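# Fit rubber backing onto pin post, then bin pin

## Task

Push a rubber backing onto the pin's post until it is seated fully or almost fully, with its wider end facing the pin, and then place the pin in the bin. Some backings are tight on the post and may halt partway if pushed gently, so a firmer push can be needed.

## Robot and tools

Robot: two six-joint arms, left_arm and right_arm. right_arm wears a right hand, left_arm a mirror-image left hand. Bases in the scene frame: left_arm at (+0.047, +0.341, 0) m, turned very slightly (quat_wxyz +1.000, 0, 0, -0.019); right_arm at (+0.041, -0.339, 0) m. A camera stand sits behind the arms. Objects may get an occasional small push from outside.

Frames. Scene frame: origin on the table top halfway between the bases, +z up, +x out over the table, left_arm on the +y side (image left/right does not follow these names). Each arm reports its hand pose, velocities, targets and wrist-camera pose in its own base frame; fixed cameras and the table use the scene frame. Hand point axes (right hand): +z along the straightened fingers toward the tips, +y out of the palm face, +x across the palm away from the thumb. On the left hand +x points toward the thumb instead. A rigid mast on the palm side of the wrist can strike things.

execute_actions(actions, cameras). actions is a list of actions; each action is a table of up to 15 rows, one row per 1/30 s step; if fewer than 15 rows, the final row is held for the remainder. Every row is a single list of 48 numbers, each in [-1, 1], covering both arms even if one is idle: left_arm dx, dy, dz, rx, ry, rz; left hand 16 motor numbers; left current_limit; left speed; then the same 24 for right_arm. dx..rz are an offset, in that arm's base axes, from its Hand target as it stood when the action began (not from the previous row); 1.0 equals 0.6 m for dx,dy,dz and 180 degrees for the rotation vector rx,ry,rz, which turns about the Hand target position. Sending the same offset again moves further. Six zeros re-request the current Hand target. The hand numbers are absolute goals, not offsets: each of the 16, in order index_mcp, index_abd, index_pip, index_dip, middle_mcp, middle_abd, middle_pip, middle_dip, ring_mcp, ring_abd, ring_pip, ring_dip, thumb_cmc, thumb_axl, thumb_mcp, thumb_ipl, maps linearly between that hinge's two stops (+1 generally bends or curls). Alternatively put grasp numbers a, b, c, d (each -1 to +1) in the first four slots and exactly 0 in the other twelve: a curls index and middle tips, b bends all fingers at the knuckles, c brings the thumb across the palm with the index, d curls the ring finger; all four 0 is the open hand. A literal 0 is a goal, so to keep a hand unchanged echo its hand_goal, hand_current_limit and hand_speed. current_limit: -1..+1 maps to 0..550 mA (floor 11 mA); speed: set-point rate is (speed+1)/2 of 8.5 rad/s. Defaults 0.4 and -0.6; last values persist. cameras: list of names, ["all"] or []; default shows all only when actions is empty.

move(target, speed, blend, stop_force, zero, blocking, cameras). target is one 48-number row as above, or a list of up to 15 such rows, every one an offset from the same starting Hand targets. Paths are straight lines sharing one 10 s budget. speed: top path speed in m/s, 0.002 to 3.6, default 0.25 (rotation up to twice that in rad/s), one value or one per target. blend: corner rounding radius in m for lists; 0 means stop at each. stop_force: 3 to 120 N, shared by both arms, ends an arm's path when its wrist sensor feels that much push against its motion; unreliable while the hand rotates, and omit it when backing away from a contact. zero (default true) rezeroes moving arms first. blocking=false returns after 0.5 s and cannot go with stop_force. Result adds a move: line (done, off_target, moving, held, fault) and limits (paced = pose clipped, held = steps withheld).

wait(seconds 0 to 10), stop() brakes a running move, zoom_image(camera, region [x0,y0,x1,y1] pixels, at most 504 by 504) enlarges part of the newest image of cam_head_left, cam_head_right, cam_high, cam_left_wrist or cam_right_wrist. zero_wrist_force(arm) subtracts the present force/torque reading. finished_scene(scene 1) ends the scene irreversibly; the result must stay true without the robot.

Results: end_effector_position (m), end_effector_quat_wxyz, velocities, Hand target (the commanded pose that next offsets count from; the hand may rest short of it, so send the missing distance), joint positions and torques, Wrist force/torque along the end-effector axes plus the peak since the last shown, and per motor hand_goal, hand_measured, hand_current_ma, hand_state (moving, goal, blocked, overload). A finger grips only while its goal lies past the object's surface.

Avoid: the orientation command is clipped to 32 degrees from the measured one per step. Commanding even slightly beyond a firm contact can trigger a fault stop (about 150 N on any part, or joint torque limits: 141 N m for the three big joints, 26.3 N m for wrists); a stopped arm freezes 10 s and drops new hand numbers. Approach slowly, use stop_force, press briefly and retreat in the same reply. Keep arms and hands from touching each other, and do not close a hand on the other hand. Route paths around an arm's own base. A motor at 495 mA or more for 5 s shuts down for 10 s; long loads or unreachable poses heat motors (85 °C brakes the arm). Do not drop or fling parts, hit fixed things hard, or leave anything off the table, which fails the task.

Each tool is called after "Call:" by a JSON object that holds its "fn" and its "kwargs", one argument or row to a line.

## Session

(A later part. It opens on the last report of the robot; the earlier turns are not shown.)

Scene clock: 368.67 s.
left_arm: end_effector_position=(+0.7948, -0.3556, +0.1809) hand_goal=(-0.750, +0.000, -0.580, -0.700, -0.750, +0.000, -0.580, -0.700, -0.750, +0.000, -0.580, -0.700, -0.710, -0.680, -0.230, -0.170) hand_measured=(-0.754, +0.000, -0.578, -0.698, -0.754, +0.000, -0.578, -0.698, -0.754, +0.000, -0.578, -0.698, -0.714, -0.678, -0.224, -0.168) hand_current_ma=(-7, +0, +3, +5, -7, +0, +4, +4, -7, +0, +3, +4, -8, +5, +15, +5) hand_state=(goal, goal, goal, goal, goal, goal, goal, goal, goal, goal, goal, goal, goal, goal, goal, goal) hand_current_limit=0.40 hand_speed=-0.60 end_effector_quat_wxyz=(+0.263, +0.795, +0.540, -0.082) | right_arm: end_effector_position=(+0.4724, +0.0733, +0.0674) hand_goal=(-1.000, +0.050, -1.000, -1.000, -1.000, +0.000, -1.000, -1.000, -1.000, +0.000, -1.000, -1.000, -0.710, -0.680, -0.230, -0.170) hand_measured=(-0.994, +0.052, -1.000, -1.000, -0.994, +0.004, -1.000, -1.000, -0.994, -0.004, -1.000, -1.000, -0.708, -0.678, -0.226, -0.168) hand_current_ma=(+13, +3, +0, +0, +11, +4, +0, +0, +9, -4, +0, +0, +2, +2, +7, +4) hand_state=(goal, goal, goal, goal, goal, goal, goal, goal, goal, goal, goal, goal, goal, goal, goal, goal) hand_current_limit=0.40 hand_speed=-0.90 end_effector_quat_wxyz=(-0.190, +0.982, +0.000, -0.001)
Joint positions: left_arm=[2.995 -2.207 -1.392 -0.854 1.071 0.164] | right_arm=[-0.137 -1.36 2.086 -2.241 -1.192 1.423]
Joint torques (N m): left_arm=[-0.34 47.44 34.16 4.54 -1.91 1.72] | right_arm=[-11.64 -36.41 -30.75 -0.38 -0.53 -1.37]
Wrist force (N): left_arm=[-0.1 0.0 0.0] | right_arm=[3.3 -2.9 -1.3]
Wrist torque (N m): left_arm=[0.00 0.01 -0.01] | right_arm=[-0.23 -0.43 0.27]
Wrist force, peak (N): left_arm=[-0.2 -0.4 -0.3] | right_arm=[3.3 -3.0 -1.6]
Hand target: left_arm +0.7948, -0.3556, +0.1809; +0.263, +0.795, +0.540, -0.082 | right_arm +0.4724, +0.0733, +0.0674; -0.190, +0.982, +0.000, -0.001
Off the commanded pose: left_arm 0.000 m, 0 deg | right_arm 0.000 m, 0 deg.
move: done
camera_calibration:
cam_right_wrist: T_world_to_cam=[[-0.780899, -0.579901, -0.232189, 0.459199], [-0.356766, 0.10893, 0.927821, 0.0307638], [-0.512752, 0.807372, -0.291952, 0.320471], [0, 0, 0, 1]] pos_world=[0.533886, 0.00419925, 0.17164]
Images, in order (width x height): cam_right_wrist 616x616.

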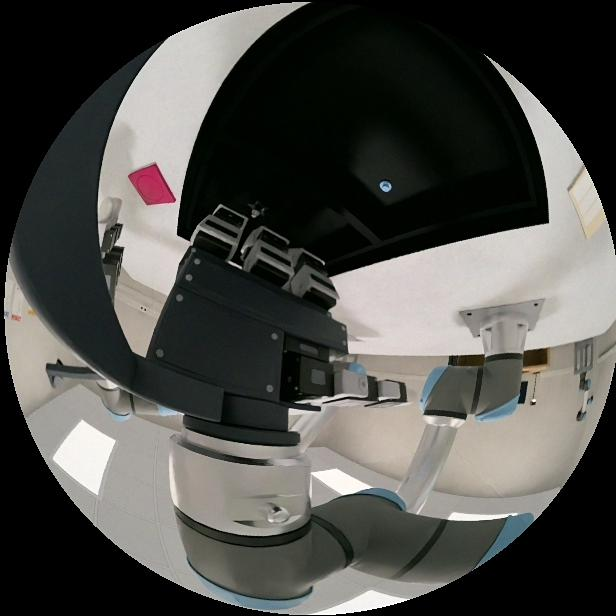

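Call:
{"fn": "move", "kwargs": {
  "target": [
    [0,0,0,0,0,0,0,0,0,0,0,0,0,0,0,0,0,0,0,0,0,0,0.4,-0.6,0,0.005,-0.0435,0,0,0,-1,0.05,-1,-1,-1,0.0,-1,-1,-1,0.0,-1,-1,-0.71,-0.68,-0.23,-0.17,0.4,-0.9],
    [0,0,0,0,0,0,0,0,0,0,0,0,0,0,0,0,0,0,0,0,0,0,0.4,-0.6,0,0.005,-0.0435,0,0,0,-1,0.1,-1,-1,-1,0.16,-1,-1,-1,-0.16,-1,-1,-0.71,-0.68,-0.23,-0.17,0.4,-0.9]
  ],
  "speed": 0.03,
  "cameras": ["cam_right_wrist"]
}}

Call:
{"fn": "zoom_image", "kwargs": {
  "camera": "cam_right_wrist",
  "region": [235, 205, 265, 235]
}}

Scene clock: 371.47 s.
left_arm: end_effector_position=(+0.7948, -0.3556, +0.1809) hand_goal=(-0.750, +0.000, -0.580, -0.700, -0.750, +0.000, -0.580, -0.700, -0.750, +0.000, -0.580, -0.700, -0.710, -0.680, -0.230, -0.170) hand_measured=(-0.754, +0.000, -0.578, -0.698, -0.754, +0.000, -0.578, -0.698, -0.754, +0.000, -0.578, -0.698, -0.714, -0.678, -0.224, -0.168) hand_current_ma=(-7, +0, +3, +5, -7, +0, +4, +4, -7, +0, +3, +4, -8, +5, +15, +5) hand_state=(goal, goal, goal, goal, goal, goal, goal, goal, goal, goal, goal, goal, goal, goal, goal, goal) hand_current_limit=0.40 hand_speed=-0.60 end_effector_quat_wxyz=(+0.263, +0.795, +0.540, -0.082) | right_arm: end_effector_position=(+0.4724, +0.0763, +0.0413) hand_goal=(-1.000, +0.100, -1.000, -1.000, -1.000, +0.160, -1.000, -1.000, -1.000, -0.160, -1.000, -1.000, -0.710, -0.680, -0.230, -0.170) hand_measured=(-0.994, +0.096, -1.000, -1.000, -0.994, +0.104, -1.000, -1.000, -0.994, -0.106, -1.000, -1.000, -0.708, -0.678, -0.226, -0.168) hand_current_ma=(+13, -4, +0, +0, +11, -144, +0, +0, +10, +142, +0, +0, +2, +2, +7, +4) hand_state=(goal, goal, goal, goal, goal, blocked, goal, goal, goal, blocked, goal, goal, goal, goal, goal, goal) hand_current_limit=0.40 hand_speed=-0.90 end_effector_quat_wxyz=(-0.190, +0.982, +0.000, -0.001)
Joint positions: left_arm=[2.995 -2.207 -1.392 -0.854 1.071 0.164] | right_arm=[-0.131 -1.31 2.111 -2.319 -1.191 1.43]
Joint torques (N m): left_arm=[-1.85 47.1 34.67 4.41 -1.9 1.6] | right_arm=[13.27 -19.72 -3.1 -4.01 1.49 1.67]
Wrist force (N): left_arm=[-0.4 -0.2 0.0] | right_arm=[3.0 -2.8 -1.3]
Wrist torque (N m): left_arm=[-0.02 0.05 -0.03] | right_arm=[-0.22 -0.41 0.16]
Wrist force, peak (N): left_arm=[-0.1 -0.5 -0.3] | right_arm=[3.2 -3.4 -1.5]
Hand target: left_arm +0.7948, -0.3556, +0.1809; +0.263, +0.795, +0.540, -0.082 | right_arm +0.4724, +0.0763, +0.0413; -0.190, +0.982, +0.000, -0.001
Off the commanded pose: left_arm 0.000 m, 0 deg | right_arm 0.000 m, 0 deg.
move: done
camera_calibration:
cam_right_wrist: T_world_to_cam=[[-0.780899, -0.579901, -0.232189, 0.454901], [-0.356766, 0.10893, 0.927821, 0.0545603], [-0.512752, 0.807372, -0.291952, 0.310458], [0, 0, 0, 1]] pos_world=[0.533886, 0.00719925, 0.14564]
Images, in order (width x height): cam_right_wrist 616x616.

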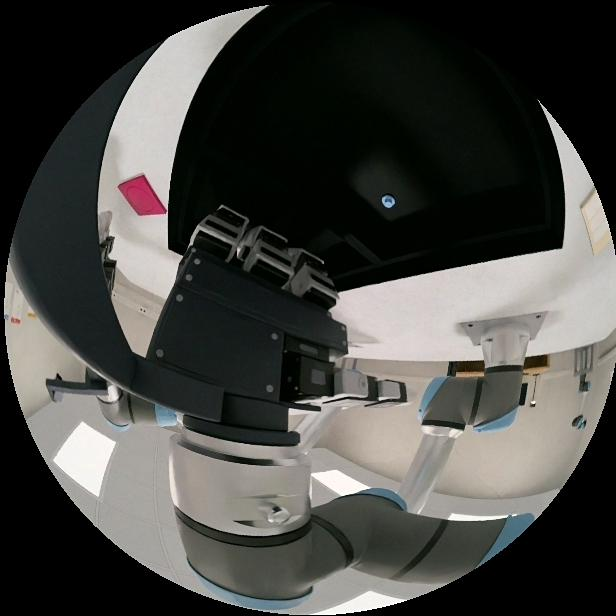

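Scaled by 16.800 from the camera's 616x616 image, which has a finer 880x880 frame.

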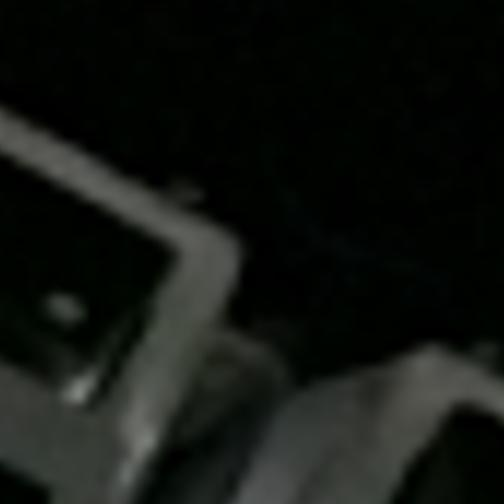

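Call:
{"fn": "move", "kwargs": {
  "target": [0,0,0,0,0,0,0,0,0,0,0,0,0,0,0,0,0,0,0,0,0,0,0.4,-0.6,0,0,-0.02,0,0,0,-1,0.1,-1,-1,-1,0.16,-1,-1,-1,-0.16,-1,-1,-0.71,-0.68,-0.23,-0.17,0.4,-0.9],
  "speed": 0.005,
  "stop_force": 15,
  "cameras": ["cam_right_wrist"]
}}

Call:
{"fn": "zoom_image", "kwargs": {
  "camera": "cam_right_wrist",
  "region": [235, 205, 265, 235]
}}

Scene clock: 374.57 s.
left_arm: end_effector_position=(+0.7948, -0.3556, +0.1809) hand_goal=(-0.750, +0.000, -0.580, -0.700, -0.750, +0.000, -0.580, -0.700, -0.750, +0.000, -0.580, -0.700, -0.710, -0.680, -0.230, -0.170) hand_measured=(-0.754, +0.000, -0.578, -0.698, -0.754, +0.000, -0.578, -0.698, -0.754, +0.000, -0.578, -0.698, -0.714, -0.678, -0.224, -0.168) hand_current_ma=(-7, +0, +3, +5, -7, +0, +4, +4, -7, +0, +3, +4, -8, +5, +15, +5) hand_state=(goal, goal, goal, goal, goal, goal, goal, goal, goal, goal, goal, goal, goal, goal, goal, goal) hand_current_limit=0.40 hand_speed=-0.60 end_effector_quat_wxyz=(+0.263, +0.795, +0.540, -0.082) | right_arm: end_effector_position=(+0.4724, +0.0764, +0.0347) hand_goal=(-1.000, +0.100, -1.000, -1.000, -1.000, +0.160, -1.000, -1.000, -1.000, -0.160, -1.000, -1.000, -0.710, -0.680, -0.230, -0.170) hand_measured=(-0.994, +0.096, -1.000, -1.000, -1.000, +0.104, -1.000, -1.000, -1.000, -0.106, -1.000, -1.000, -0.708, -0.678, -0.226, -0.168) hand_current_ma=(+13, -4, +0, +0, -1, -143, +0, +0, -1, +136, +0, +0, +2, +2, +7, +4) hand_state=(goal, goal, goal, goal, goal, blocked, goal, goal, goal, blocked, goal, goal, goal, goal, goal, goal) hand_current_limit=0.40 hand_speed=-0.90 end_effector_quat_wxyz=(-0.190, +0.982, +0.000, +0.000)
Joint positions: left_arm=[2.995 -2.207 -1.392 -0.854 1.071 0.164] | right_arm=[-0.131 -1.297 2.117 -2.338 -1.191 1.43]
Joint torques (N m): left_arm=[-0.91 46.91 34.77 4.53 -1.96 1.63] | right_arm=[8.76 -29.9 -23.73 1.17 -2.65 1.05]
Wrist force (N): left_arm=[-0.1 -0.1 0.1] | right_arm=[4.4 -13.7 -12.8]
Wrist torque (N m): left_arm=[-0.03 0.03 -0.01] | right_arm=[1.42 0.16 -0.15]
Wrist force, peak (N): left_arm=[-0.2 -0.5 -0.1] | right_arm=[3.9 -15.2 -15.4]
Hand target: left_arm +0.7948, -0.3556, +0.1809; +0.263, +0.795, +0.540, -0.082 | right_arm +0.4724, +0.0764, +0.0347; -0.190, +0.982, +0.000, +0.000 (not the last commanded pose)
Off the commanded pose: left_arm 0.000 m, 0 deg | right_arm 0.005 m, 0 deg.
move: contact (right_arm)
camera_calibration:
cam_right_wrist: T_world_to_cam=[[-0.780822, -0.579926, -0.232386, 0.453356], [-0.356933, 0.108807, 0.927771, 0.0607816], [-0.512753, 0.807371, -0.291954, 0.308532], [0, 0, 0, 1]] pos_world=[0.533886, 0.00719951, 0.13904]
Images, in order (width x height): cam_right_wrist 616x616.

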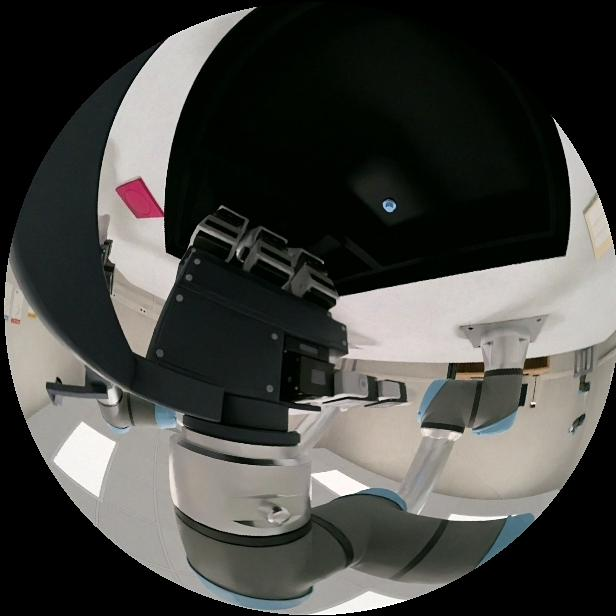

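Scaled by 16.800 from the camera's 616x616 image, which has a finer 880x880 frame.

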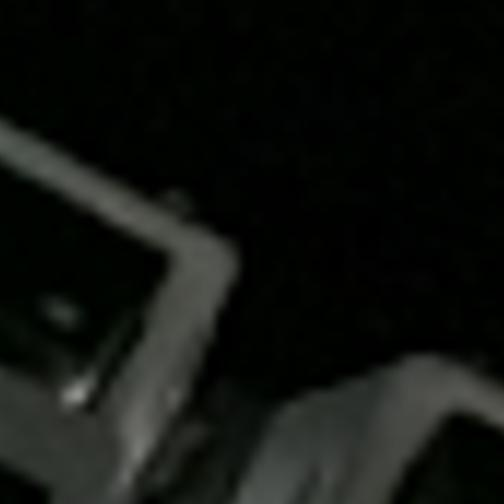

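Call:
{"fn": "move", "kwargs": {
  "target": [0,0,0,0,0,0,0,0,0,0,0,0,0,0,0,0,0,0,0,0,0,0,0.4,-0.6,0,0,-0.012,0,0,0,-1,0.1,-1,-1,-1,0.16,-1,-1,-1,-0.16,-1,-1,-0.71,-0.68,-0.23,-0.17,0.4,-0.9],
  "speed": 0.004,
  "stop_force": 14
}}

Scene clock: 376.50 s.
left_arm: end_effector_position=(+0.7948, -0.3556, +0.1809) hand_goal=(-0.750, +0.000, -0.580, -0.700, -0.750, +0.000, -0.580, -0.700, -0.750, +0.000, -0.580, -0.700, -0.710, -0.680, -0.230, -0.170) hand_measured=(-0.754, +0.000, -0.578, -0.698, -0.754, +0.000, -0.578, -0.698, -0.754, +0.000, -0.578, -0.698, -0.714, -0.678, -0.224, -0.168) hand_current_ma=(-7, +0, +3, +5, -7, +0, +4, +4, -7, +0, +3, +4, -8, +5, +15, +5) hand_state=(goal, goal, goal, goal, goal, goal, goal, goal, goal, goal, goal, goal, goal, goal, goal, goal) hand_current_limit=0.40 hand_speed=-0.60 end_effector_quat_wxyz=(+0.263, +0.795, +0.540, -0.082) | right_arm: end_effector_position=(+0.4726, +0.0764, +0.0338) hand_goal=(-1.000, +0.100, -1.000, -1.000, -1.000, +0.160, -1.000, -1.000, -1.000, -0.160, -1.000, -1.000, -0.710, -0.680, -0.230, -0.170) hand_measured=(-0.994, +0.096, -1.000, -1.000, -1.002, +0.104, -1.000, -1.000, -1.002, -0.108, -1.000, -1.000, -0.708, -0.678, -0.226, -0.168) hand_current_ma=(+13, -4, +0, +0, -2, -143, -1, +0, -2, +134, -1, +0, +2, +2, +7, +4) hand_state=(goal, goal, goal, goal, goal, blocked, goal, goal, goal, blocked, goal, goal, goal, goal, goal, goal) hand_current_limit=0.40 hand_speed=-0.90 end_effector_quat_wxyz=(-0.190, +0.982, +0.000, +0.000)
Joint positions: left_arm=[2.995 -2.207 -1.392 -0.854 1.071 0.164] | right_arm=[-0.131 -1.294 2.118 -2.341 -1.191 1.43]
Joint torques (N m): left_arm=[-0.79 47.25 34.29 4.55 -1.97 1.67] | right_arm=[6.6 -24.16 -19.25 1.94 -4.7 0.29]
Wrist force (N): left_arm=[0.1 -0.1 -0.1] | right_arm=[3.2 -18.7 -25.2]
Wrist torque (N m): left_arm=[-0.01 -0.02 0.02] | right_arm=[3.02 0.64 -0.49]
Wrist force, peak (N): left_arm=[-0.2 -0.2 -0.3] | right_arm=[3.0 -20.0 -28.2]
Hand target: left_arm +0.7948, -0.3556, +0.1809; +0.263, +0.795, +0.540, -0.082 | right_arm +0.4726, +0.0763, +0.0338; -0.190, +0.982, +0.000, +0.000 (not the last commanded pose)
Off the commanded pose: left_arm 0.000 m, 0 deg | right_arm 0.006 m, 0 deg.
move: contact (right_arm)

Call:
{"fn": "move", "kwargs": {
  "target": [0,0,0,0,0,0,0,0,0,0,0,0,0,0,0,0,0,0,0,0,0,0,0.4,-0.6,0,0,-0.012,0,0,0,-1,0.1,-1,-1,-1,0.16,-1,-1,-1,-0.16,-1,-1,-0.71,-0.68,-0.23,-0.17,0.4,-0.9],
  "speed": 0.004,
  "stop_force": 15
}}

Scene clock: 378.43 s.
left_arm: end_effector_position=(+0.7948, -0.3556, +0.1809) hand_goal=(-0.750, +0.000, -0.580, -0.700, -0.750, +0.000, -0.580, -0.700, -0.750, +0.000, -0.580, -0.700, -0.710, -0.680, -0.230, -0.170) hand_measured=(-0.754, +0.000, -0.578, -0.698, -0.754, +0.000, -0.578, -0.698, -0.754, +0.000, -0.578, -0.698, -0.714, -0.678, -0.224, -0.168) hand_current_ma=(-7, +0, +3, +5, -7, +0, +4, +4, -7, +0, +3, +4, -8, +5, +15, +5) hand_state=(goal, goal, goal, goal, goal, goal, goal, goal, goal, goal, goal, goal, goal, goal, goal, goal) hand_current_limit=0.40 hand_speed=-0.60 end_effector_quat_wxyz=(+0.263, +0.795, +0.540, -0.082) | right_arm: end_effector_position=(+0.4727, +0.0763, +0.0329) hand_goal=(-1.000, +0.100, -1.000, -1.000, -1.000, +0.160, -1.000, -1.000, -1.000, -0.160, -1.000, -1.000, -0.710, -0.680, -0.230, -0.170) hand_measured=(-0.994, +0.096, -1.000, -1.000, -1.002, +0.102, -1.002, -1.000, -1.002, -0.108, -1.002, -1.000, -0.708, -0.678, -0.226, -0.168) hand_current_ma=(+13, -4, +0, +0, -3, -151, -2, +0, -3, +129, -1, +0, +2, +2, +7, +4) hand_state=(goal, goal, goal, goal, goal, blocked, goal, goal, goal, blocked, goal, goal, goal, goal, goal, goal) hand_current_limit=0.40 hand_speed=-0.90 end_effector_quat_wxyz=(-0.190, +0.982, +0.000, +0.000)
Joint positions: left_arm=[2.995 -2.207 -1.392 -0.854 1.071 0.164] | right_arm=[-0.131 -1.293 2.118 -2.344 -1.191 1.43]
Joint torques (N m): left_arm=[-0.62 47.47 34.88 4.49 -2.03 1.68] | right_arm=[4.34 -20.14 -17.32 2.53 -4.98 -0.15]
Wrist force (N): left_arm=[-0.1 -0.4 0.0] | right_arm=[1.6 -20.7 -36.3]
Wrist torque (N m): left_arm=[-0.05 0.02 0.00] | right_arm=[4.41 1.04 -0.75]
Wrist force, peak (N): left_arm=[-0.2 -0.4 -0.2] | right_arm=[0.0 -21.9 -42.3]
Hand target: left_arm +0.7948, -0.3556, +0.1809; +0.263, +0.795, +0.540, -0.082 | right_arm +0.4727, +0.0763, +0.0329; -0.190, +0.982, +0.000, +0.000 (not the last commanded pose)
Off the commanded pose: left_arm 0.000 m, 0 deg | right_arm 0.006 m, 0 deg.
move: contact (right_arm)

Call:
{"fn": "move", "kwargs": {
  "target": [0,0,0,0,0,0,0,0,0,0,0,0,0,0,0,0,0,0,0,0,0,0,0.4,-0.6,0,0,0.0045,0,0,0,-1,0.1,-1,-1,-1,0.16,-1,-1,-1,-0.16,-1,-1,-0.71,-0.68,-0.23,-0.17,0.4,-0.9],
  "speed": 0.008,
  "cameras": ["cam_right_wrist"]
}}

Call:
{"fn": "move", "kwargs": {
  "target": [0,0,0,0,0,0,0,0,0,0,0,0,0,0,0,0,0,0,0,0,0,0,0.4,-0.6,0,0,0,0,0,0,-1,0.05,-1,-1,-1,0.0,-1,-1,-1,0.0,-1,-1,-0.71,-0.68,-0.23,-0.17,0.4,-0.9],
  "speed": 0.02,
  "cameras": ["cam_right_wrist"]
}}

Call:
{"fn": "zoom_image", "kwargs": {
  "camera": "cam_right_wrist",
  "region": [235, 205, 265, 235]
}}

Call:
{"fn": "move", "kwargs": {
  "target": [0,0,0,0,0,0,0,0,0,0,0,0,0,0,0,0,0,0,0,0,0,0,0.4,-0.6,0,-0.01,0.05,0,0,0,-1,0.05,-1,-1,-1,0.0,-1,-1,-1,0.0,-1,-1,-0.71,-0.68,-0.23,-0.17,0.4,-0.9],
  "speed": 0.04,
  "cameras": ["cam_right_wrist"]
}}

Call:
{"fn": "zoom_image", "kwargs": {
  "camera": "cam_right_wrist",
  "region": [235, 185, 275, 225]
}}

Scene clock: 379.57 s.
left_arm: end_effector_position=(+0.7948, -0.3556, +0.1809) hand_goal=(-0.750, +0.000, -0.580, -0.700, -0.750, +0.000, -0.580, -0.700, -0.750, +0.000, -0.580, -0.700, -0.710, -0.680, -0.230, -0.170) hand_measured=(-0.754, +0.000, -0.578, -0.698, -0.754, +0.000, -0.578, -0.698, -0.754, +0.000, -0.578, -0.698, -0.714, -0.678, -0.224, -0.168) hand_current_ma=(-7, +0, +3, +5, -7, +0, +4, +4, -7, +0, +3, +4, -8, +5, +15, +5) hand_state=(goal, goal, goal, goal, goal, goal, goal, goal, goal, goal, goal, goal, goal, goal, goal, goal) hand_current_limit=0.40 hand_speed=-0.60 end_effector_quat_wxyz=(+0.263, +0.795, +0.540, -0.082) | right_arm: end_effector_position=(+0.4727, +0.0763, +0.0355) hand_goal=(-1.000, +0.100, -1.000, -1.000, -1.000, +0.160, -1.000, -1.000, -1.000, -0.160, -1.000, -1.000, -0.710, -0.680, -0.230, -0.170) hand_measured=(-0.994, +0.096, -1.000, -1.000, -1.000, +0.100, -1.000, -1.000, -1.000, -0.108, -1.000, -1.000, -0.708, -0.678, -0.226, -0.168) hand_current_ma=(+13, -4, +0, +0, +0, -155, +0, +0, +0, +134, +0, +0, +2, +2, +7, +4) hand_state=(goal, goal, goal, goal, goal, blocked, goal, goal, goal, blocked, goal, goal, goal, goal, goal, goal) hand_current_limit=0.40 hand_speed=-0.90 end_effector_quat_wxyz=(-0.190, +0.982, +0.000, +0.000)
Joint positions: left_arm=[2.995 -2.207 -1.392 -0.854 1.071 0.164] | right_arm=[-0.131 -1.298 2.116 -2.336 -1.191 1.43]
Joint torques (N m): left_arm=[-1.14 46.98 34.76 4.41 -1.94 1.73] | right_arm=[4.7 -34.62 -27.87 -0.09 0.92 0.12]
Wrist force (N): left_arm=[-0.1 -0.3 0.2] | right_arm=[3.2 -5.8 -3.7]
Wrist torque (N m): left_arm=[-0.07 0.03 0.00] | right_arm=[-0.02 -0.38 0.05]
Wrist force, peak (N): left_arm=[-0.4 -0.2 0.0] | right_arm=[1.7 -21.1 -36.4]
Hand target: left_arm +0.7948, -0.3556, +0.1809; +0.263, +0.795, +0.540, -0.082 | right_arm +0.4727, +0.0763, +0.0356; -0.190, +0.982, +0.000, +0.000
Off the commanded pose: left_arm 0.000 m, 0 deg | right_arm 0.000 m, 0 deg.
move: done
camera_calibration:
cam_right_wrist: T_world_to_cam=[[-0.780689, -0.579943, -0.232789, 0.453685], [-0.357539, 0.108996, 0.927516, 0.0604693], [-0.512533, 0.807333, -0.292444, 0.308821], [0, 0, 0, 1]] pos_world=[0.534088, 0.00719903, 0.13984]
Images, in order (width x height): cam_right_wrist 616x616.

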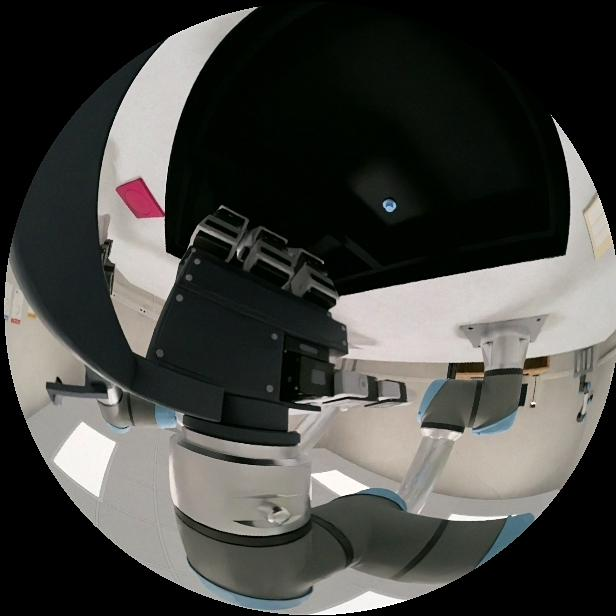

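Scene clock: 380.20 s.
left_arm: end_effector_position=(+0.7948, -0.3556, +0.1809) hand_goal=(-0.750, +0.000, -0.580, -0.700, -0.750, +0.000, -0.580, -0.700, -0.750, +0.000, -0.580, -0.700, -0.710, -0.680, -0.230, -0.170) hand_measured=(-0.754, +0.000, -0.578, -0.698, -0.754, +0.000, -0.578, -0.698, -0.754, +0.000, -0.578, -0.698, -0.714, -0.678, -0.224, -0.168) hand_current_ma=(-7, +0, +3, +5, -7, +0, +4, +4, -7, +0, +3, +4, -8, +5, +15, +5) hand_state=(goal, goal, goal, goal, goal, goal, goal, goal, goal, goal, goal, goal, goal, goal, goal, goal) hand_current_limit=0.40 hand_speed=-0.60 end_effector_quat_wxyz=(+0.263, +0.795, +0.540, -0.082) | right_arm: end_effector_position=(+0.4727, +0.0763, +0.0356) hand_goal=(-1.000, +0.050, -1.000, -1.000, -1.000, +0.000, -1.000, -1.000, -1.000, +0.000, -1.000, -1.000, -0.710, -0.680, -0.230, -0.170) hand_measured=(-0.994, +0.052, -1.000, -1.000, -0.994, +0.004, -1.000, -1.000, -0.994, -0.004, -1.000, -1.000, -0.708, -0.678, -0.226, -0.168) hand_current_ma=(+13, +3, +0, +0, +11, +4, +0, +0, +9, -4, +0, +0, +2, +2, +7, +4) hand_state=(goal, goal, goal, goal, goal, goal, goal, goal, goal, goal, goal, goal, goal, goal, goal, goal) hand_current_limit=0.40 hand_speed=-0.90 end_effector_quat_wxyz=(-0.190, +0.982, +0.000, +0.000)
Joint positions: left_arm=[2.995 -2.207 -1.392 -0.854 1.071 0.164] | right_arm=[-0.131 -1.298 2.116 -2.336 -1.191 1.43]
Joint torques (N m): left_arm=[-1.05 46.64 34.9 4.39 -1.82 1.68] | right_arm=[6.09 -35.58 -28.98 -0.66 1.43 0.04]
Wrist force (N): left_arm=[-0.2 -0.4 -0.1] | right_arm=[3.6 -4.5 -0.6]
Wrist torque (N m): left_arm=[-0.05 0.03 -0.01] | right_arm=[-0.49 -0.50 0.17]
Wrist force, peak (N): left_arm=[-0.2 -0.4 -0.1] | right_arm=[3.2 -6.0 -3.6]
Hand target: left_arm +0.7948, -0.3556, +0.1809; +0.263, +0.795, +0.540, -0.082 | right_arm +0.4727, +0.0763, +0.0356; -0.190, +0.982, +0.000, +0.000
Off the commanded pose: left_arm 0.000 m, 0 deg | right_arm 0.000 m, 0 deg.
move: done
camera_calibration:
cam_right_wrist: T_world_to_cam=[[-0.78068, -0.579895, -0.232938, 0.453724], [-0.357665, 0.108947, 0.927473, 0.0604499], [-0.512459, 0.807374, -0.29246, 0.308813], [0, 0, 0, 1]] pos_world=[0.534088, 0.00719922, 0.139939]
Images, in order (width x height): cam_right_wrist 616x616.

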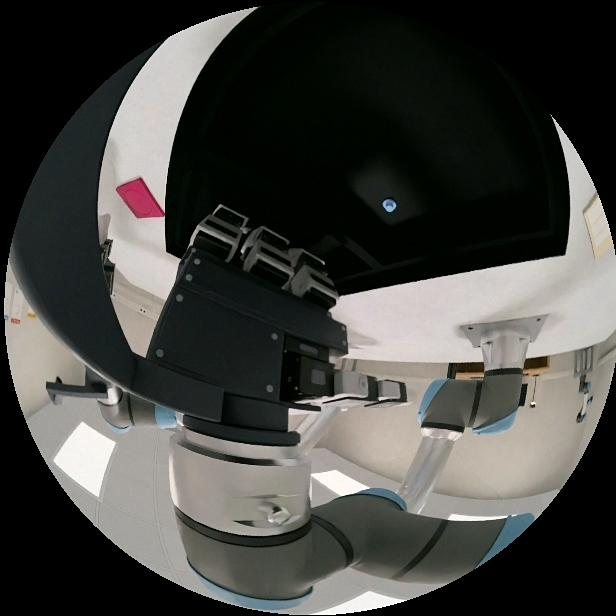

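Scaled by 16.800 from the camera's 616x616 image, which has a finer 880x880 frame.

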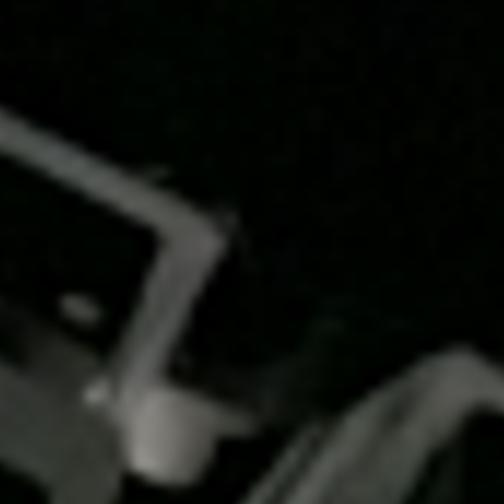

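Scene clock: 381.43 s.
left_arm: end_effector_position=(+0.7948, -0.3556, +0.1809) hand_goal=(-0.750, +0.000, -0.580, -0.700, -0.750, +0.000, -0.580, -0.700, -0.750, +0.000, -0.580, -0.700, -0.710, -0.680, -0.230, -0.170) hand_measured=(-0.754, +0.000, -0.578, -0.698, -0.754, +0.000, -0.578, -0.698, -0.754, +0.000, -0.578, -0.698, -0.714, -0.678, -0.224, -0.168) hand_current_ma=(-7, +0, +3, +5, -7, +0, +4, +4, -7, +0, +3, +4, -8, +5, +15, +5) hand_state=(goal, goal, goal, goal, goal, goal, goal, goal, goal, goal, goal, goal, goal, goal, goal, goal) hand_current_limit=0.40 hand_speed=-0.60 end_effector_quat_wxyz=(+0.263, +0.795, +0.540, -0.082) | right_arm: end_effector_position=(+0.4727, +0.0703, +0.0656) hand_goal=(-1.000, +0.050, -1.000, -1.000, -1.000, +0.000, -1.000, -1.000, -1.000, +0.000, -1.000, -1.000, -0.710, -0.680, -0.230, -0.170) hand_measured=(-0.994, +0.052, -1.000, -1.000, -0.994, +0.004, -1.000, -1.000, -0.994, -0.002, -1.000, -1.000, -0.708, -0.678, -0.226, -0.168) hand_current_ma=(+13, +3, +0, +0, +11, +4, +0, +0, +9, -4, +0, +0, +2, +2, +7, +4) hand_state=(goal, goal, goal, goal, goal, goal, goal, goal, goal, goal, goal, goal, goal, goal, goal, goal) hand_current_limit=0.40 hand_speed=-0.90 end_effector_quat_wxyz=(-0.190, +0.982, +0.000, +0.000)
Joint positions: left_arm=[2.995 -2.207 -1.392 -0.854 1.071 0.164] | right_arm=[-0.143 -1.358 2.089 -2.244 -1.192 1.417]
Joint torques (N m): left_arm=[-1.27 48.03 34.7 4.46 -1.87 1.65] | right_arm=[-11.49 -35.16 -30.71 -0.51 -0.79 -1.34]
Wrist force (N): left_arm=[-0.3 -0.2 -0.2] | right_arm=[3.6 -4.0 -0.7]
Wrist torque (N m): left_arm=[-0.02 0.04 -0.02] | right_arm=[-0.43 -0.50 0.28]
Wrist force, peak (N): left_arm=[0.0 -0.4 -0.1] | right_arm=[3.6 -4.5 -0.8]
Hand target: left_arm +0.7948, -0.3556, +0.1809; +0.263, +0.795, +0.540, -0.082 | right_arm +0.4727, +0.0703, +0.0656; -0.190, +0.982, +0.000, +0.000
Off the commanded pose: left_arm 0.000 m, 0 deg | right_arm 0.000 m, 0 deg.
move: done
camera_calibration:
cam_right_wrist: T_world_to_cam=[[-0.78068, -0.579895, -0.232938, 0.457233], [-0.357665, 0.108947, 0.927473, 0.0332794], [-0.512459, 0.807374, -0.29246, 0.322431], [0, 0, 0, 1]] pos_world=[0.534088, 0.00119922, 0.169939]
Images, in order (width x height): cam_right_wrist 616x616.

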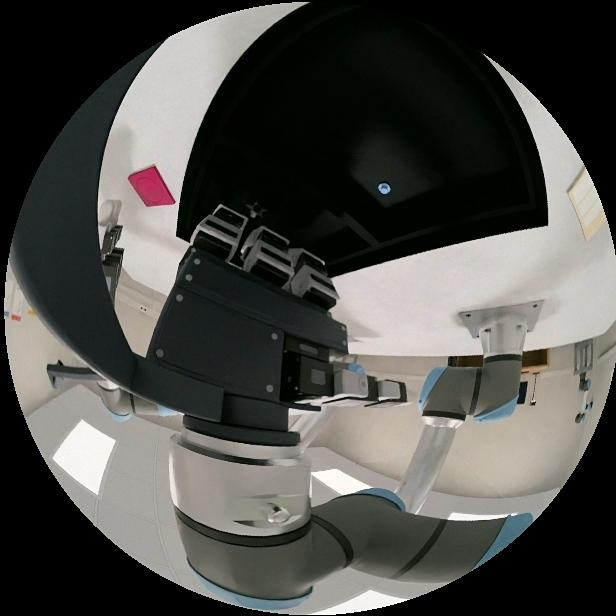

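Scaled by 12.600 from the camera's 616x616 image, which has a finer 880x880 frame.

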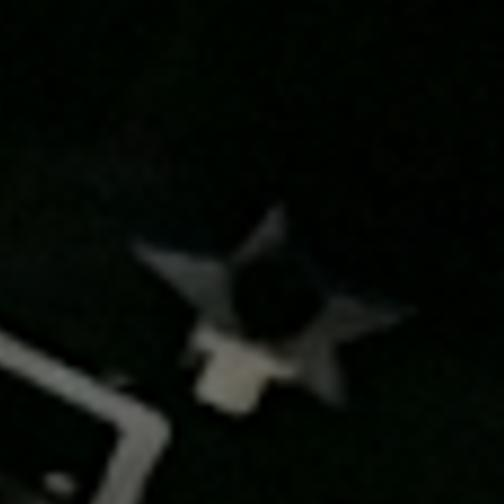

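Call:
{"fn": "zoom_image", "kwargs": {
  "camera": "cam_right_wrist",
  "region": [244, 200, 270, 226]
}}

Call:
{"fn": "zoom_image", "kwargs": {
  "camera": "cam_right_wrist",
  "region": [185, 170, 345, 330]
}}

Scaled by 19.385 from the camera's 616x616 image, which has a finer 880x880 frame.

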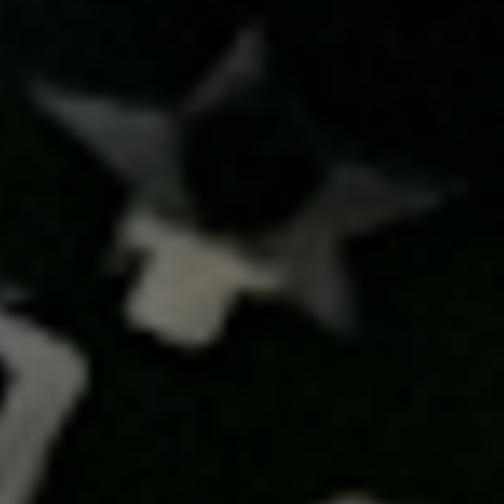

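Scaled by 3.150 from the camera's 616x616 image, which has a finer 880x880 frame.

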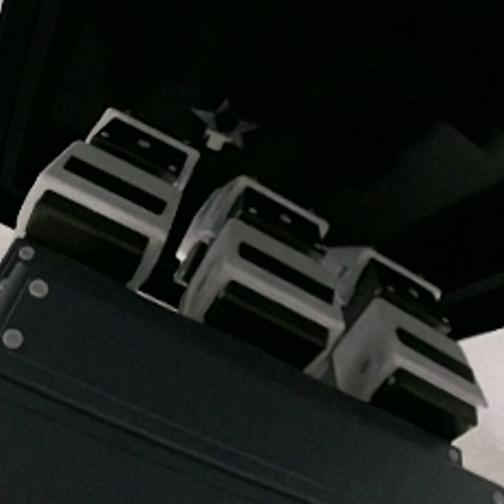

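Call:
{"fn": "move", "kwargs": {
  "target": [0,0,0,0,0,0,0,0,0,0,0,0,0,0,0,0,0,0,0,0,0,0,0.4,-0.6,0,-0.0272,-0.022,0,0,0,-1,0.05,-1,-1,-1,-0.02,-1,-1,-1,0.04,-1,-1,-0.71,-0.68,-0.23,-0.17,0.4,-0.9],
  "speed": 0.05,
  "cameras": ["cam_right_wrist","cam_high"]
}}

Call:
{"fn": "zoom_image", "kwargs": {
  "camera": "cam_right_wrist",
  "region": [215, 185, 285, 255]
}}

Call:
{"fn": "zoom_image", "kwargs": {
  "camera": "cam_high",
  "region": [150, 280, 250, 380]
}}

Scene clock: 396.20 s.
left_arm: end_effector_position=(+0.7948, -0.3556, +0.1809) hand_goal=(-0.750, +0.000, -0.580, -0.700, -0.750, +0.000, -0.580, -0.700, -0.750, +0.000, -0.580, -0.700, -0.710, -0.680, -0.230, -0.170) hand_measured=(-0.754, +0.000, -0.578, -0.698, -0.754, +0.000, -0.578, -0.698, -0.754, +0.000, -0.578, -0.698, -0.714, -0.678, -0.224, -0.168) hand_current_ma=(-7, +0, +3, +5, -7, +0, +4, +4, -7, +0, +3, +4, -8, +5, +15, +5) hand_state=(goal, goal, goal, goal, goal, goal, goal, goal, goal, goal, goal, goal, goal, goal, goal, goal) hand_current_limit=0.40 hand_speed=-0.60 end_effector_quat_wxyz=(+0.263, +0.795, +0.540, -0.082) | right_arm: end_effector_position=(+0.4727, +0.0541, +0.0525) hand_goal=(-1.000, +0.050, -1.000, -1.000, -1.000, -0.020, -1.000, -1.000, -1.000, +0.040, -1.000, -1.000, -0.710, -0.680, -0.230, -0.170) hand_measured=(-0.994, +0.052, -1.000, -1.000, -0.994, -0.016, -1.000, -1.000, -0.994, +0.036, -1.000, -1.000, -0.708, -0.678, -0.226, -0.168) hand_current_ma=(+13, +3, +0, +0, +11, +4, +0, +0, +9, -4, +0, +0, +2, +2, +7, +4) hand_state=(goal, goal, goal, goal, goal, goal, goal, goal, goal, goal, goal, goal, goal, goal, goal, goal) hand_current_limit=0.40 hand_speed=-0.90 end_effector_quat_wxyz=(-0.190, +0.982, +0.000, +0.000)
Joint positions: left_arm=[2.995 -2.207 -1.392 -0.854 1.071 0.164] | right_arm=[-0.176 -1.339 2.106 -2.266 -1.194 1.381]
Joint torques (N m): left_arm=[-0.62 46.64 35.65 4.42 -1.87 1.6] | right_arm=[-12.29 -20.88 -2.92 -3.92 -0.57 -1.35]
Wrist force (N): left_arm=[-0.1 -0.2 0.1] | right_arm=[3.3 -4.3 -0.4]
Wrist torque (N m): left_arm=[-0.04 0.01 0.00] | right_arm=[-0.49 -0.48 0.25]
Wrist force, peak (N): left_arm=[-0.2 -0.4 -0.1] | right_arm=[3.8 -4.6 -0.4]
Hand target: left_arm +0.7948, -0.3556, +0.1809; +0.263, +0.795, +0.540, -0.082 | right_arm +0.4727, +0.0540, +0.0524; -0.190, +0.982, +0.000, +0.000
Off the commanded pose: left_arm 0.000 m, 0 deg | right_arm 0.000 m, 0 deg.
move: done
camera_calibration:
cam_right_wrist: T_world_to_cam=[[-0.78068, -0.579895, -0.232938, 0.444787], [-0.357665, 0.108947, 0.927473, 0.0471942], [-0.512459, 0.807374, -0.29246, 0.331679], [0, 0, 0, 1]] pos_world=[0.534088, -0.0150008, 0.156839]
Images, in order (width x height): cam_high 504x504, cam_right_wrist 616x616.

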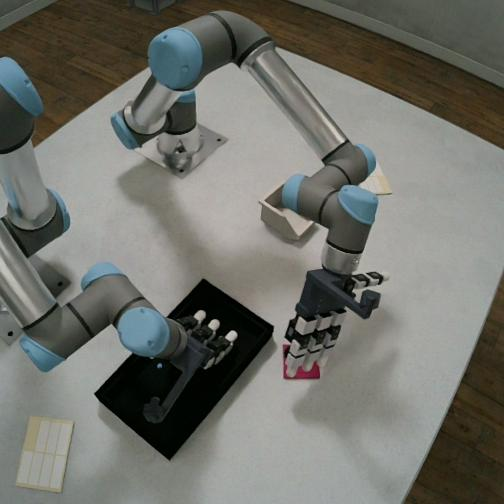

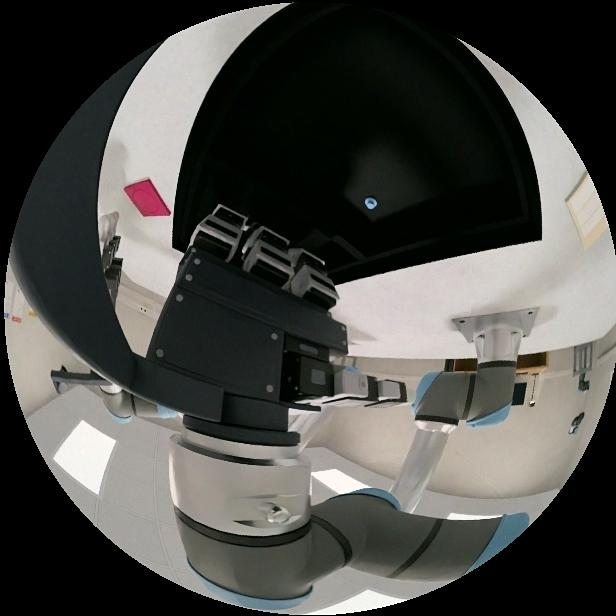

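Scaled by 7.200 from the camera's 616x616 image, which has a finer 880x880 frame.

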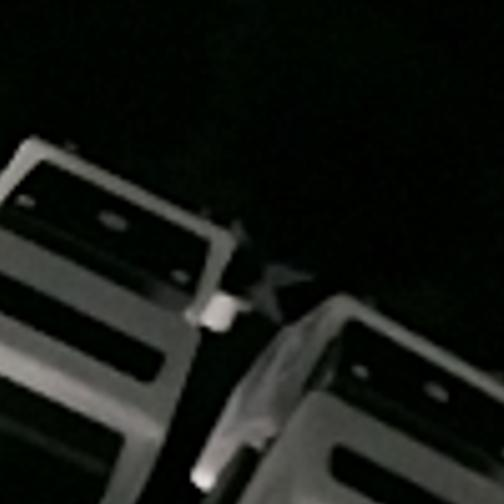

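Scaled by 5.040 from the camera's 504x504 image, which has a finer 720x720 frame.

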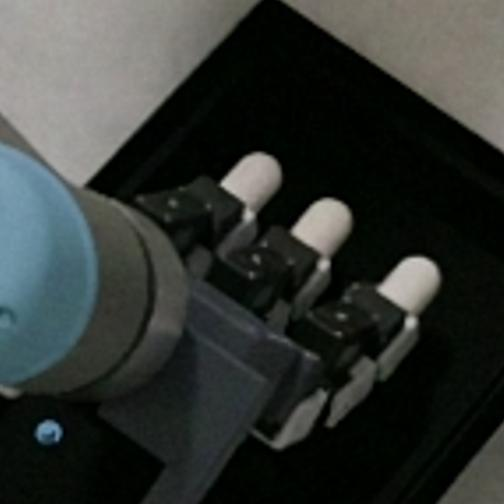

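Call:
{"fn": "move", "kwargs": {
  "target": [0,0,0,0,0,0,0,0,0,0,0,0,0,0,0,0,0,0,0,0,0,0,0.4,-0.6,0,0,-0.028,0,0,0,-1,0.05,-1,-1,-1,-0.02,-1,-1,-1,0.04,-1,-1,-0.71,-0.68,-0.23,-0.17,0.4,-0.9],
  "speed": 0.012,
  "stop_force": 3,
  "cameras": ["cam_right_wrist"]
}}

Call:
{"fn": "zoom_image", "kwargs": {
  "camera": "cam_right_wrist",
  "region": [225, 205, 275, 255]
}}

Scene clock: 398.87 s.
left_arm: end_effector_position=(+0.7948, -0.3556, +0.1809) hand_goal=(-0.750, +0.000, -0.580, -0.700, -0.750, +0.000, -0.580, -0.700, -0.750, +0.000, -0.580, -0.700, -0.710, -0.680, -0.230, -0.170) hand_measured=(-0.754, +0.000, -0.578, -0.698, -0.754, +0.000, -0.578, -0.698, -0.754, +0.000, -0.578, -0.698, -0.714, -0.678, -0.224, -0.168) hand_current_ma=(-7, +0, +3, +5, -7, +0, +4, +4, -7, +0, +3, +4, -8, +5, +15, +5) hand_state=(goal, goal, goal, goal, goal, goal, goal, goal, goal, goal, goal, goal, goal, goal, goal, goal) hand_current_limit=0.40 hand_speed=-0.60 end_effector_quat_wxyz=(+0.263, +0.795, +0.540, -0.082) | right_arm: end_effector_position=(+0.4727, +0.0540, +0.0356) hand_goal=(-1.000, +0.050, -1.000, -1.000, -1.000, -0.020, -1.000, -1.000, -1.000, +0.040, -1.000, -1.000, -0.710, -0.680, -0.230, -0.170) hand_measured=(-0.994, +0.052, -1.000, -1.000, -0.994, -0.016, -1.000, -1.000, -0.994, +0.036, -1.000, -1.000, -0.708, -0.678, -0.226, -0.168) hand_current_ma=(+13, +3, +0, +0, +11, +4, +0, +0, +9, -4, +0, +0, +2, +2, +7, +4) hand_state=(goal, goal, goal, goal, goal, goal, goal, goal, goal, goal, goal, goal, goal, goal, goal, goal) hand_current_limit=0.40 hand_speed=-0.90 end_effector_quat_wxyz=(-0.190, +0.982, +0.000, +0.000)
Joint positions: left_arm=[2.995 -2.207 -1.392 -0.854 1.071 0.164] | right_arm=[-0.176 -1.307 2.121 -2.315 -1.194 1.381]
Joint torques (N m): left_arm=[-0.39 46.68 35.69 4.51 -1.96 1.57] | right_arm=[-10.85 -21.2 -2.44 -4.07 -0.04 -0.18]
Wrist force (N): left_arm=[-0.1 -0.4 -0.1] | right_arm=[3.4 -4.0 -0.4]
Wrist torque (N m): left_arm=[-0.05 0.02 0.00] | right_arm=[-0.44 -0.49 0.27]
Wrist force, peak (N): left_arm=[-0.1 -0.5 -0.1] | right_arm=[3.8 -4.3 -0.5]
Hand target: left_arm +0.7948, -0.3556, +0.1809; +0.263, +0.795, +0.540, -0.082 | right_arm +0.4727, +0.0540, +0.0356; -0.190, +0.982, +0.000, +0.000
Off the commanded pose: left_arm 0.000 m, 0 deg | right_arm 0.000 m, 0 deg.
move: done
camera_calibration:
cam_right_wrist: T_world_to_cam=[[-0.78068, -0.579895, -0.232938, 0.440792], [-0.357665, 0.108947, 0.927473, 0.0628794], [-0.512459, 0.807374, -0.29246, 0.326817], [0, 0, 0, 1]] pos_world=[0.534088, -0.0151008, 0.139939]
Images, in order (width x height): cam_right_wrist 616x616.

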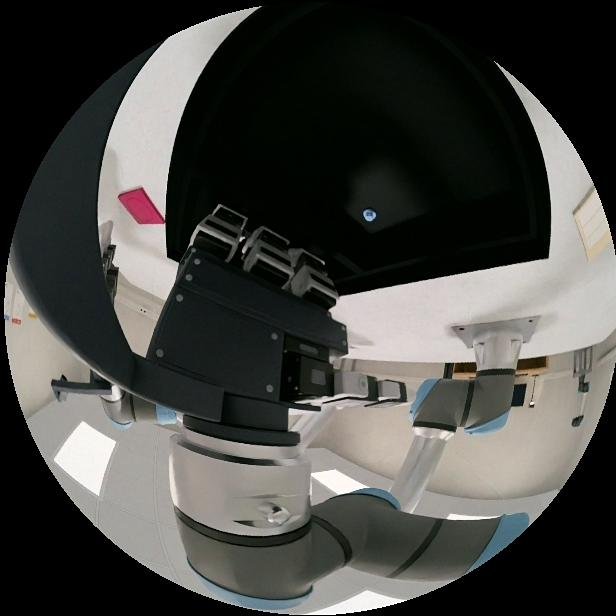

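Scaled by 10.080 from the camera's 616x616 image, which has a finer 880x880 frame.

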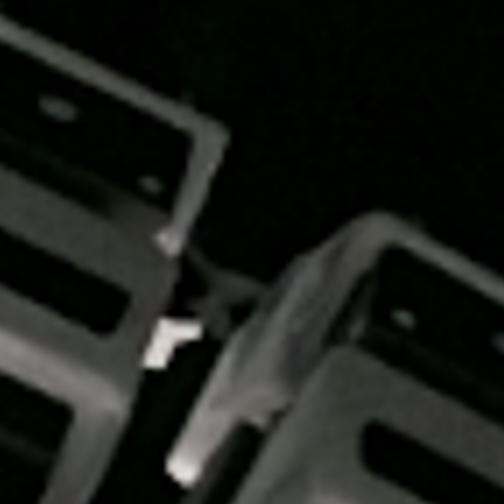

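Call:
{"fn": "move", "kwargs": {
  "target": [0,0,0,0,0,0,0,0,0,0,0,0,0,0,0,0,0,0,0,0,0,0,0.4,-0.6,0,0,0,0,0,0,-1,0.1,-1,-1,-1,0.15,-1,-1,-1,-0.15,-1,-1,-0.71,-0.68,-0.23,-0.17,0.2,-0.94],
  "speed": 0.012,
  "cameras": ["cam_right_wrist"]
}}

Call:
{"fn": "zoom_image", "kwargs": {
  "camera": "cam_right_wrist",
  "region": [225, 205, 275, 255]
}}

Scene clock: 399.93 s.
left_arm: end_effector_position=(+0.7948, -0.3556, +0.1809) hand_goal=(-0.750, +0.000, -0.580, -0.700, -0.750, +0.000, -0.580, -0.700, -0.750, +0.000, -0.580, -0.700, -0.710, -0.680, -0.230, -0.170) hand_measured=(-0.754, +0.000, -0.578, -0.698, -0.754, +0.000, -0.578, -0.698, -0.754, +0.000, -0.578, -0.698, -0.714, -0.678, -0.224, -0.168) hand_current_ma=(-7, +0, +3, +5, -7, +0, +4, +4, -7, +0, +3, +4, -8, +5, +15, +5) hand_state=(goal, goal, goal, goal, goal, goal, goal, goal, goal, goal, goal, goal, goal, goal, goal, goal) hand_current_limit=0.40 hand_speed=-0.60 end_effector_quat_wxyz=(+0.263, +0.795, +0.540, -0.082) | right_arm: end_effector_position=(+0.4727, +0.0540, +0.0356) hand_goal=(-1.000, +0.100, -1.000, -1.000, -1.000, +0.150, -1.000, -1.000, -1.000, -0.150, -1.000, -1.000, -0.710, -0.680, -0.230, -0.170) hand_measured=(-0.994, +0.096, -1.000, -1.000, -0.994, +0.112, -1.000, -1.000, -0.994, -0.096, -1.000, -1.000, -0.708, -0.678, -0.226, -0.168) hand_current_ma=(+13, -4, +0, +0, +11, -88, +0, +0, +9, +135, +0, +0, +2, +2, +7, +4) hand_state=(goal, goal, goal, goal, goal, blocked, goal, goal, goal, moving, goal, goal, goal, goal, goal, goal) hand_current_limit=0.20 hand_speed=-0.94 end_effector_quat_wxyz=(-0.190, +0.982, +0.000, +0.000)
Joint positions: left_arm=[2.995 -2.207 -1.392 -0.854 1.071 0.164] | right_arm=[-0.176 -1.307 2.121 -2.315 -1.194 1.381]
Joint torques (N m): left_arm=[-1.26 46.27 35.34 4.51 -1.85 1.82] | right_arm=[-8.51 -20.63 -2.24 -4.08 0.03 1.35]
Wrist force (N): left_arm=[-0.3 -0.2 0.1] | right_arm=[3.7 -4.1 -0.6]
Wrist torque (N m): left_arm=[-0.05 0.04 -0.02] | right_arm=[-0.45 -0.51 0.29]
Wrist force, peak (N): left_arm=[-0.3 -0.4 0.0] | right_arm=[3.6 -4.3 -0.8]
Hand target: left_arm +0.7948, -0.3556, +0.1809; +0.263, +0.795, +0.540, -0.082 | right_arm +0.4727, +0.0540, +0.0356; -0.190, +0.982, +0.000, +0.000
Off the commanded pose: left_arm 0.000 m, 0 deg | right_arm 0.000 m, 0 deg.
move: done
camera_calibration:
cam_right_wrist: T_world_to_cam=[[-0.78068, -0.579895, -0.232938, 0.440792], [-0.357665, 0.108947, 0.927473, 0.0628794], [-0.512459, 0.807374, -0.29246, 0.326817], [0, 0, 0, 1]] pos_world=[0.534088, -0.0151008, 0.139939]
Images, in order (width x height): cam_right_wrist 616x616.

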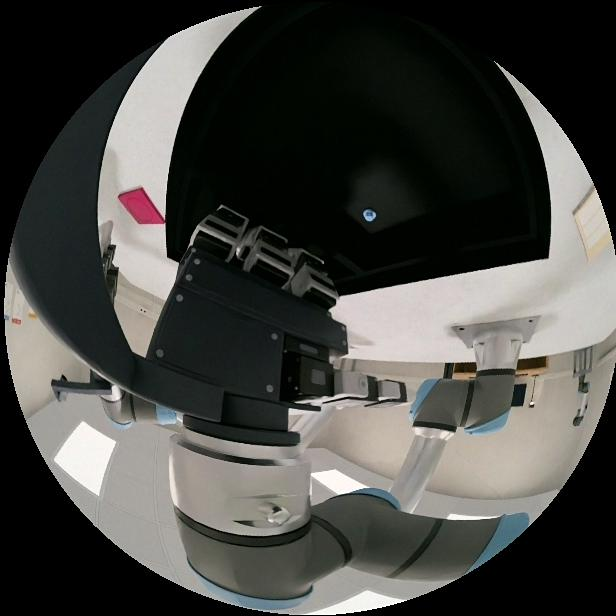

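Scaled by 10.080 from the camera's 616x616 image, which has a finer 880x880 frame.

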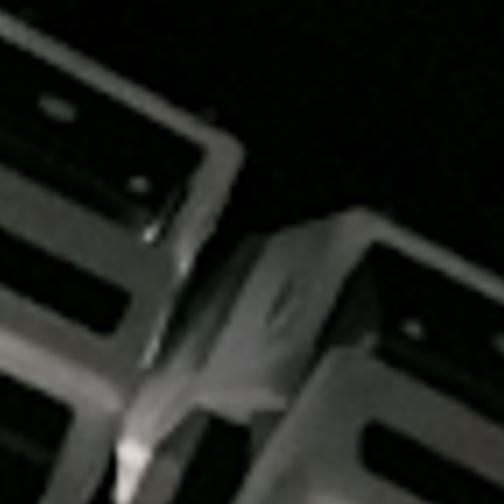

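Call:
{"fn": "execute_actions", "kwargs": {
  "actions": [],
  "cameras": ["cam_left_wrist","cam_head_left","cam_head_right"]
}}

Call:
{"fn": "zoom_image", "kwargs": {
  "camera": "cam_head_left",
  "region": [150, 200, 330, 380]
}}

Scene clock: 400.70 s.
left_arm: end_effector_position=(+0.7948, -0.3556, +0.1809) hand_goal=(-0.750, +0.000, -0.580, -0.700, -0.750, +0.000, -0.580, -0.700, -0.750, +0.000, -0.580, -0.700, -0.710, -0.680, -0.230, -0.170) hand_measured=(-0.754, +0.000, -0.578, -0.698, -0.754, +0.000, -0.578, -0.698, -0.754, +0.000, -0.578, -0.698, -0.714, -0.678, -0.224, -0.168) hand_current_ma=(-7, +0, +3, +5, -7, +0, +4, +4, -7, +0, +3, +4, -8, +5, +15, +5) hand_state=(goal, goal, goal, goal, goal, goal, goal, goal, goal, goal, goal, goal, goal, goal, goal, goal) hand_current_limit=0.40 hand_speed=-0.60 end_effector_quat_wxyz=(+0.263, +0.795, +0.540, -0.082) | right_arm: end_effector_position=(+0.4727, +0.0540, +0.0356) hand_goal=(-1.000, +0.100, -1.000, -1.000, -1.000, +0.150, -1.000, -1.000, -1.000, -0.150, -1.000, -1.000, -0.710, -0.680, -0.230, -0.170) hand_measured=(-0.994, +0.096, -1.000, -1.000, -0.994, +0.112, -1.000, -1.000, -0.994, -0.096, -1.000, -1.000, -0.708, -0.678, -0.226, -0.168) hand_current_ma=(+13, -4, +0, +0, +11, -87, +0, +0, +9, +137, +0, +0, +2, +2, +7, +4) hand_state=(goal, goal, goal, goal, goal, blocked, goal, goal, goal, blocked, goal, goal, goal, goal, goal, goal) hand_current_limit=0.20 hand_speed=-0.94 end_effector_quat_wxyz=(-0.190, +0.982, +0.000, +0.000)
Joint positions: left_arm=[2.995 -2.207 -1.392 -0.854 1.071 0.164] | right_arm=[-0.176 -1.307 2.121 -2.315 -1.194 1.381]
Joint velocities: within noise
Joint torques (N m): left_arm=[-1 47.09 35.25 4.58 -1.8 1.74] | right_arm=[-5.9 -21 -3.36 -4.15 -0.04 1.29]
Motor temperatures (°C): left_arm=[27 27 33 41 41 39] | right_arm=[37 33 36 38 41 40]
Wrist force (N): left_arm=[0.1 -0.2 0.2] | right_arm=[3.5 -4.2 -0.6]
Wrist torque (N m): left_arm=[-0.05 0.01 0.01] | right_arm=[-0.44 -0.49 0.28]
Wrist force, peak (N): left_arm=[-0.1 -0.5 0.1] | right_arm=[3.7 -4.3 -0.9]
Hand target: left_arm +0.7948, -0.3556, +0.1809; +0.263, +0.795, +0.540, -0.082 | right_arm +0.4727, +0.0540, +0.0356; -0.190, +0.982, +0.000, +0.000
Off the commanded pose: left_arm 0.000 m, 0 deg | right_arm 0.000 m, 0 deg.
Images, in order (width x height): cam_head_left 504x504, cam_head_right 504x504, cam_left_wrist 616x616.

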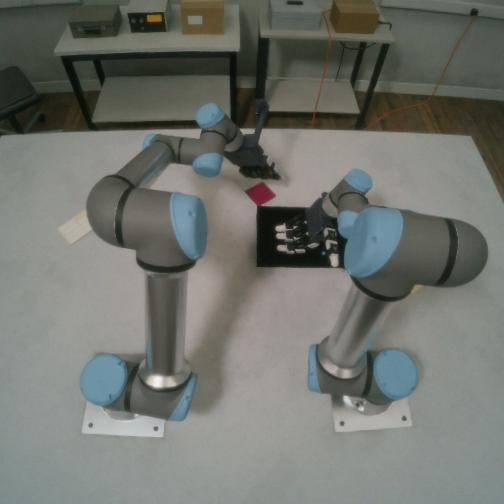

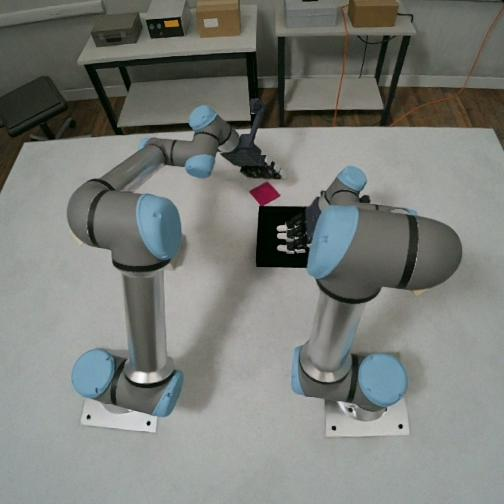

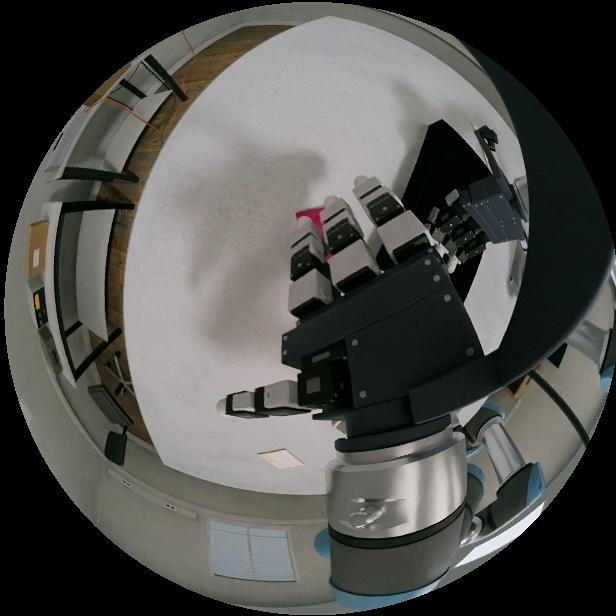

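Scaled by 2.800 from the camera's 504x504 image, which has a finer 720x720 frame.

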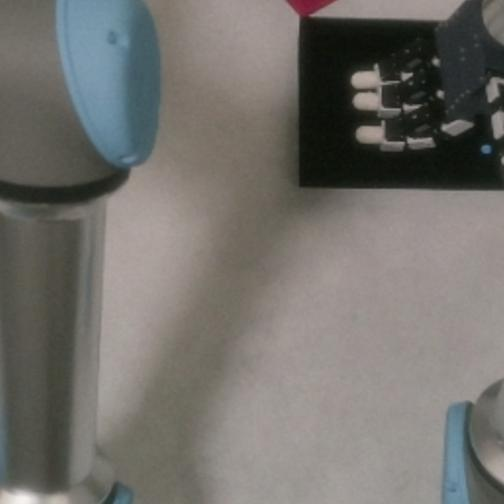

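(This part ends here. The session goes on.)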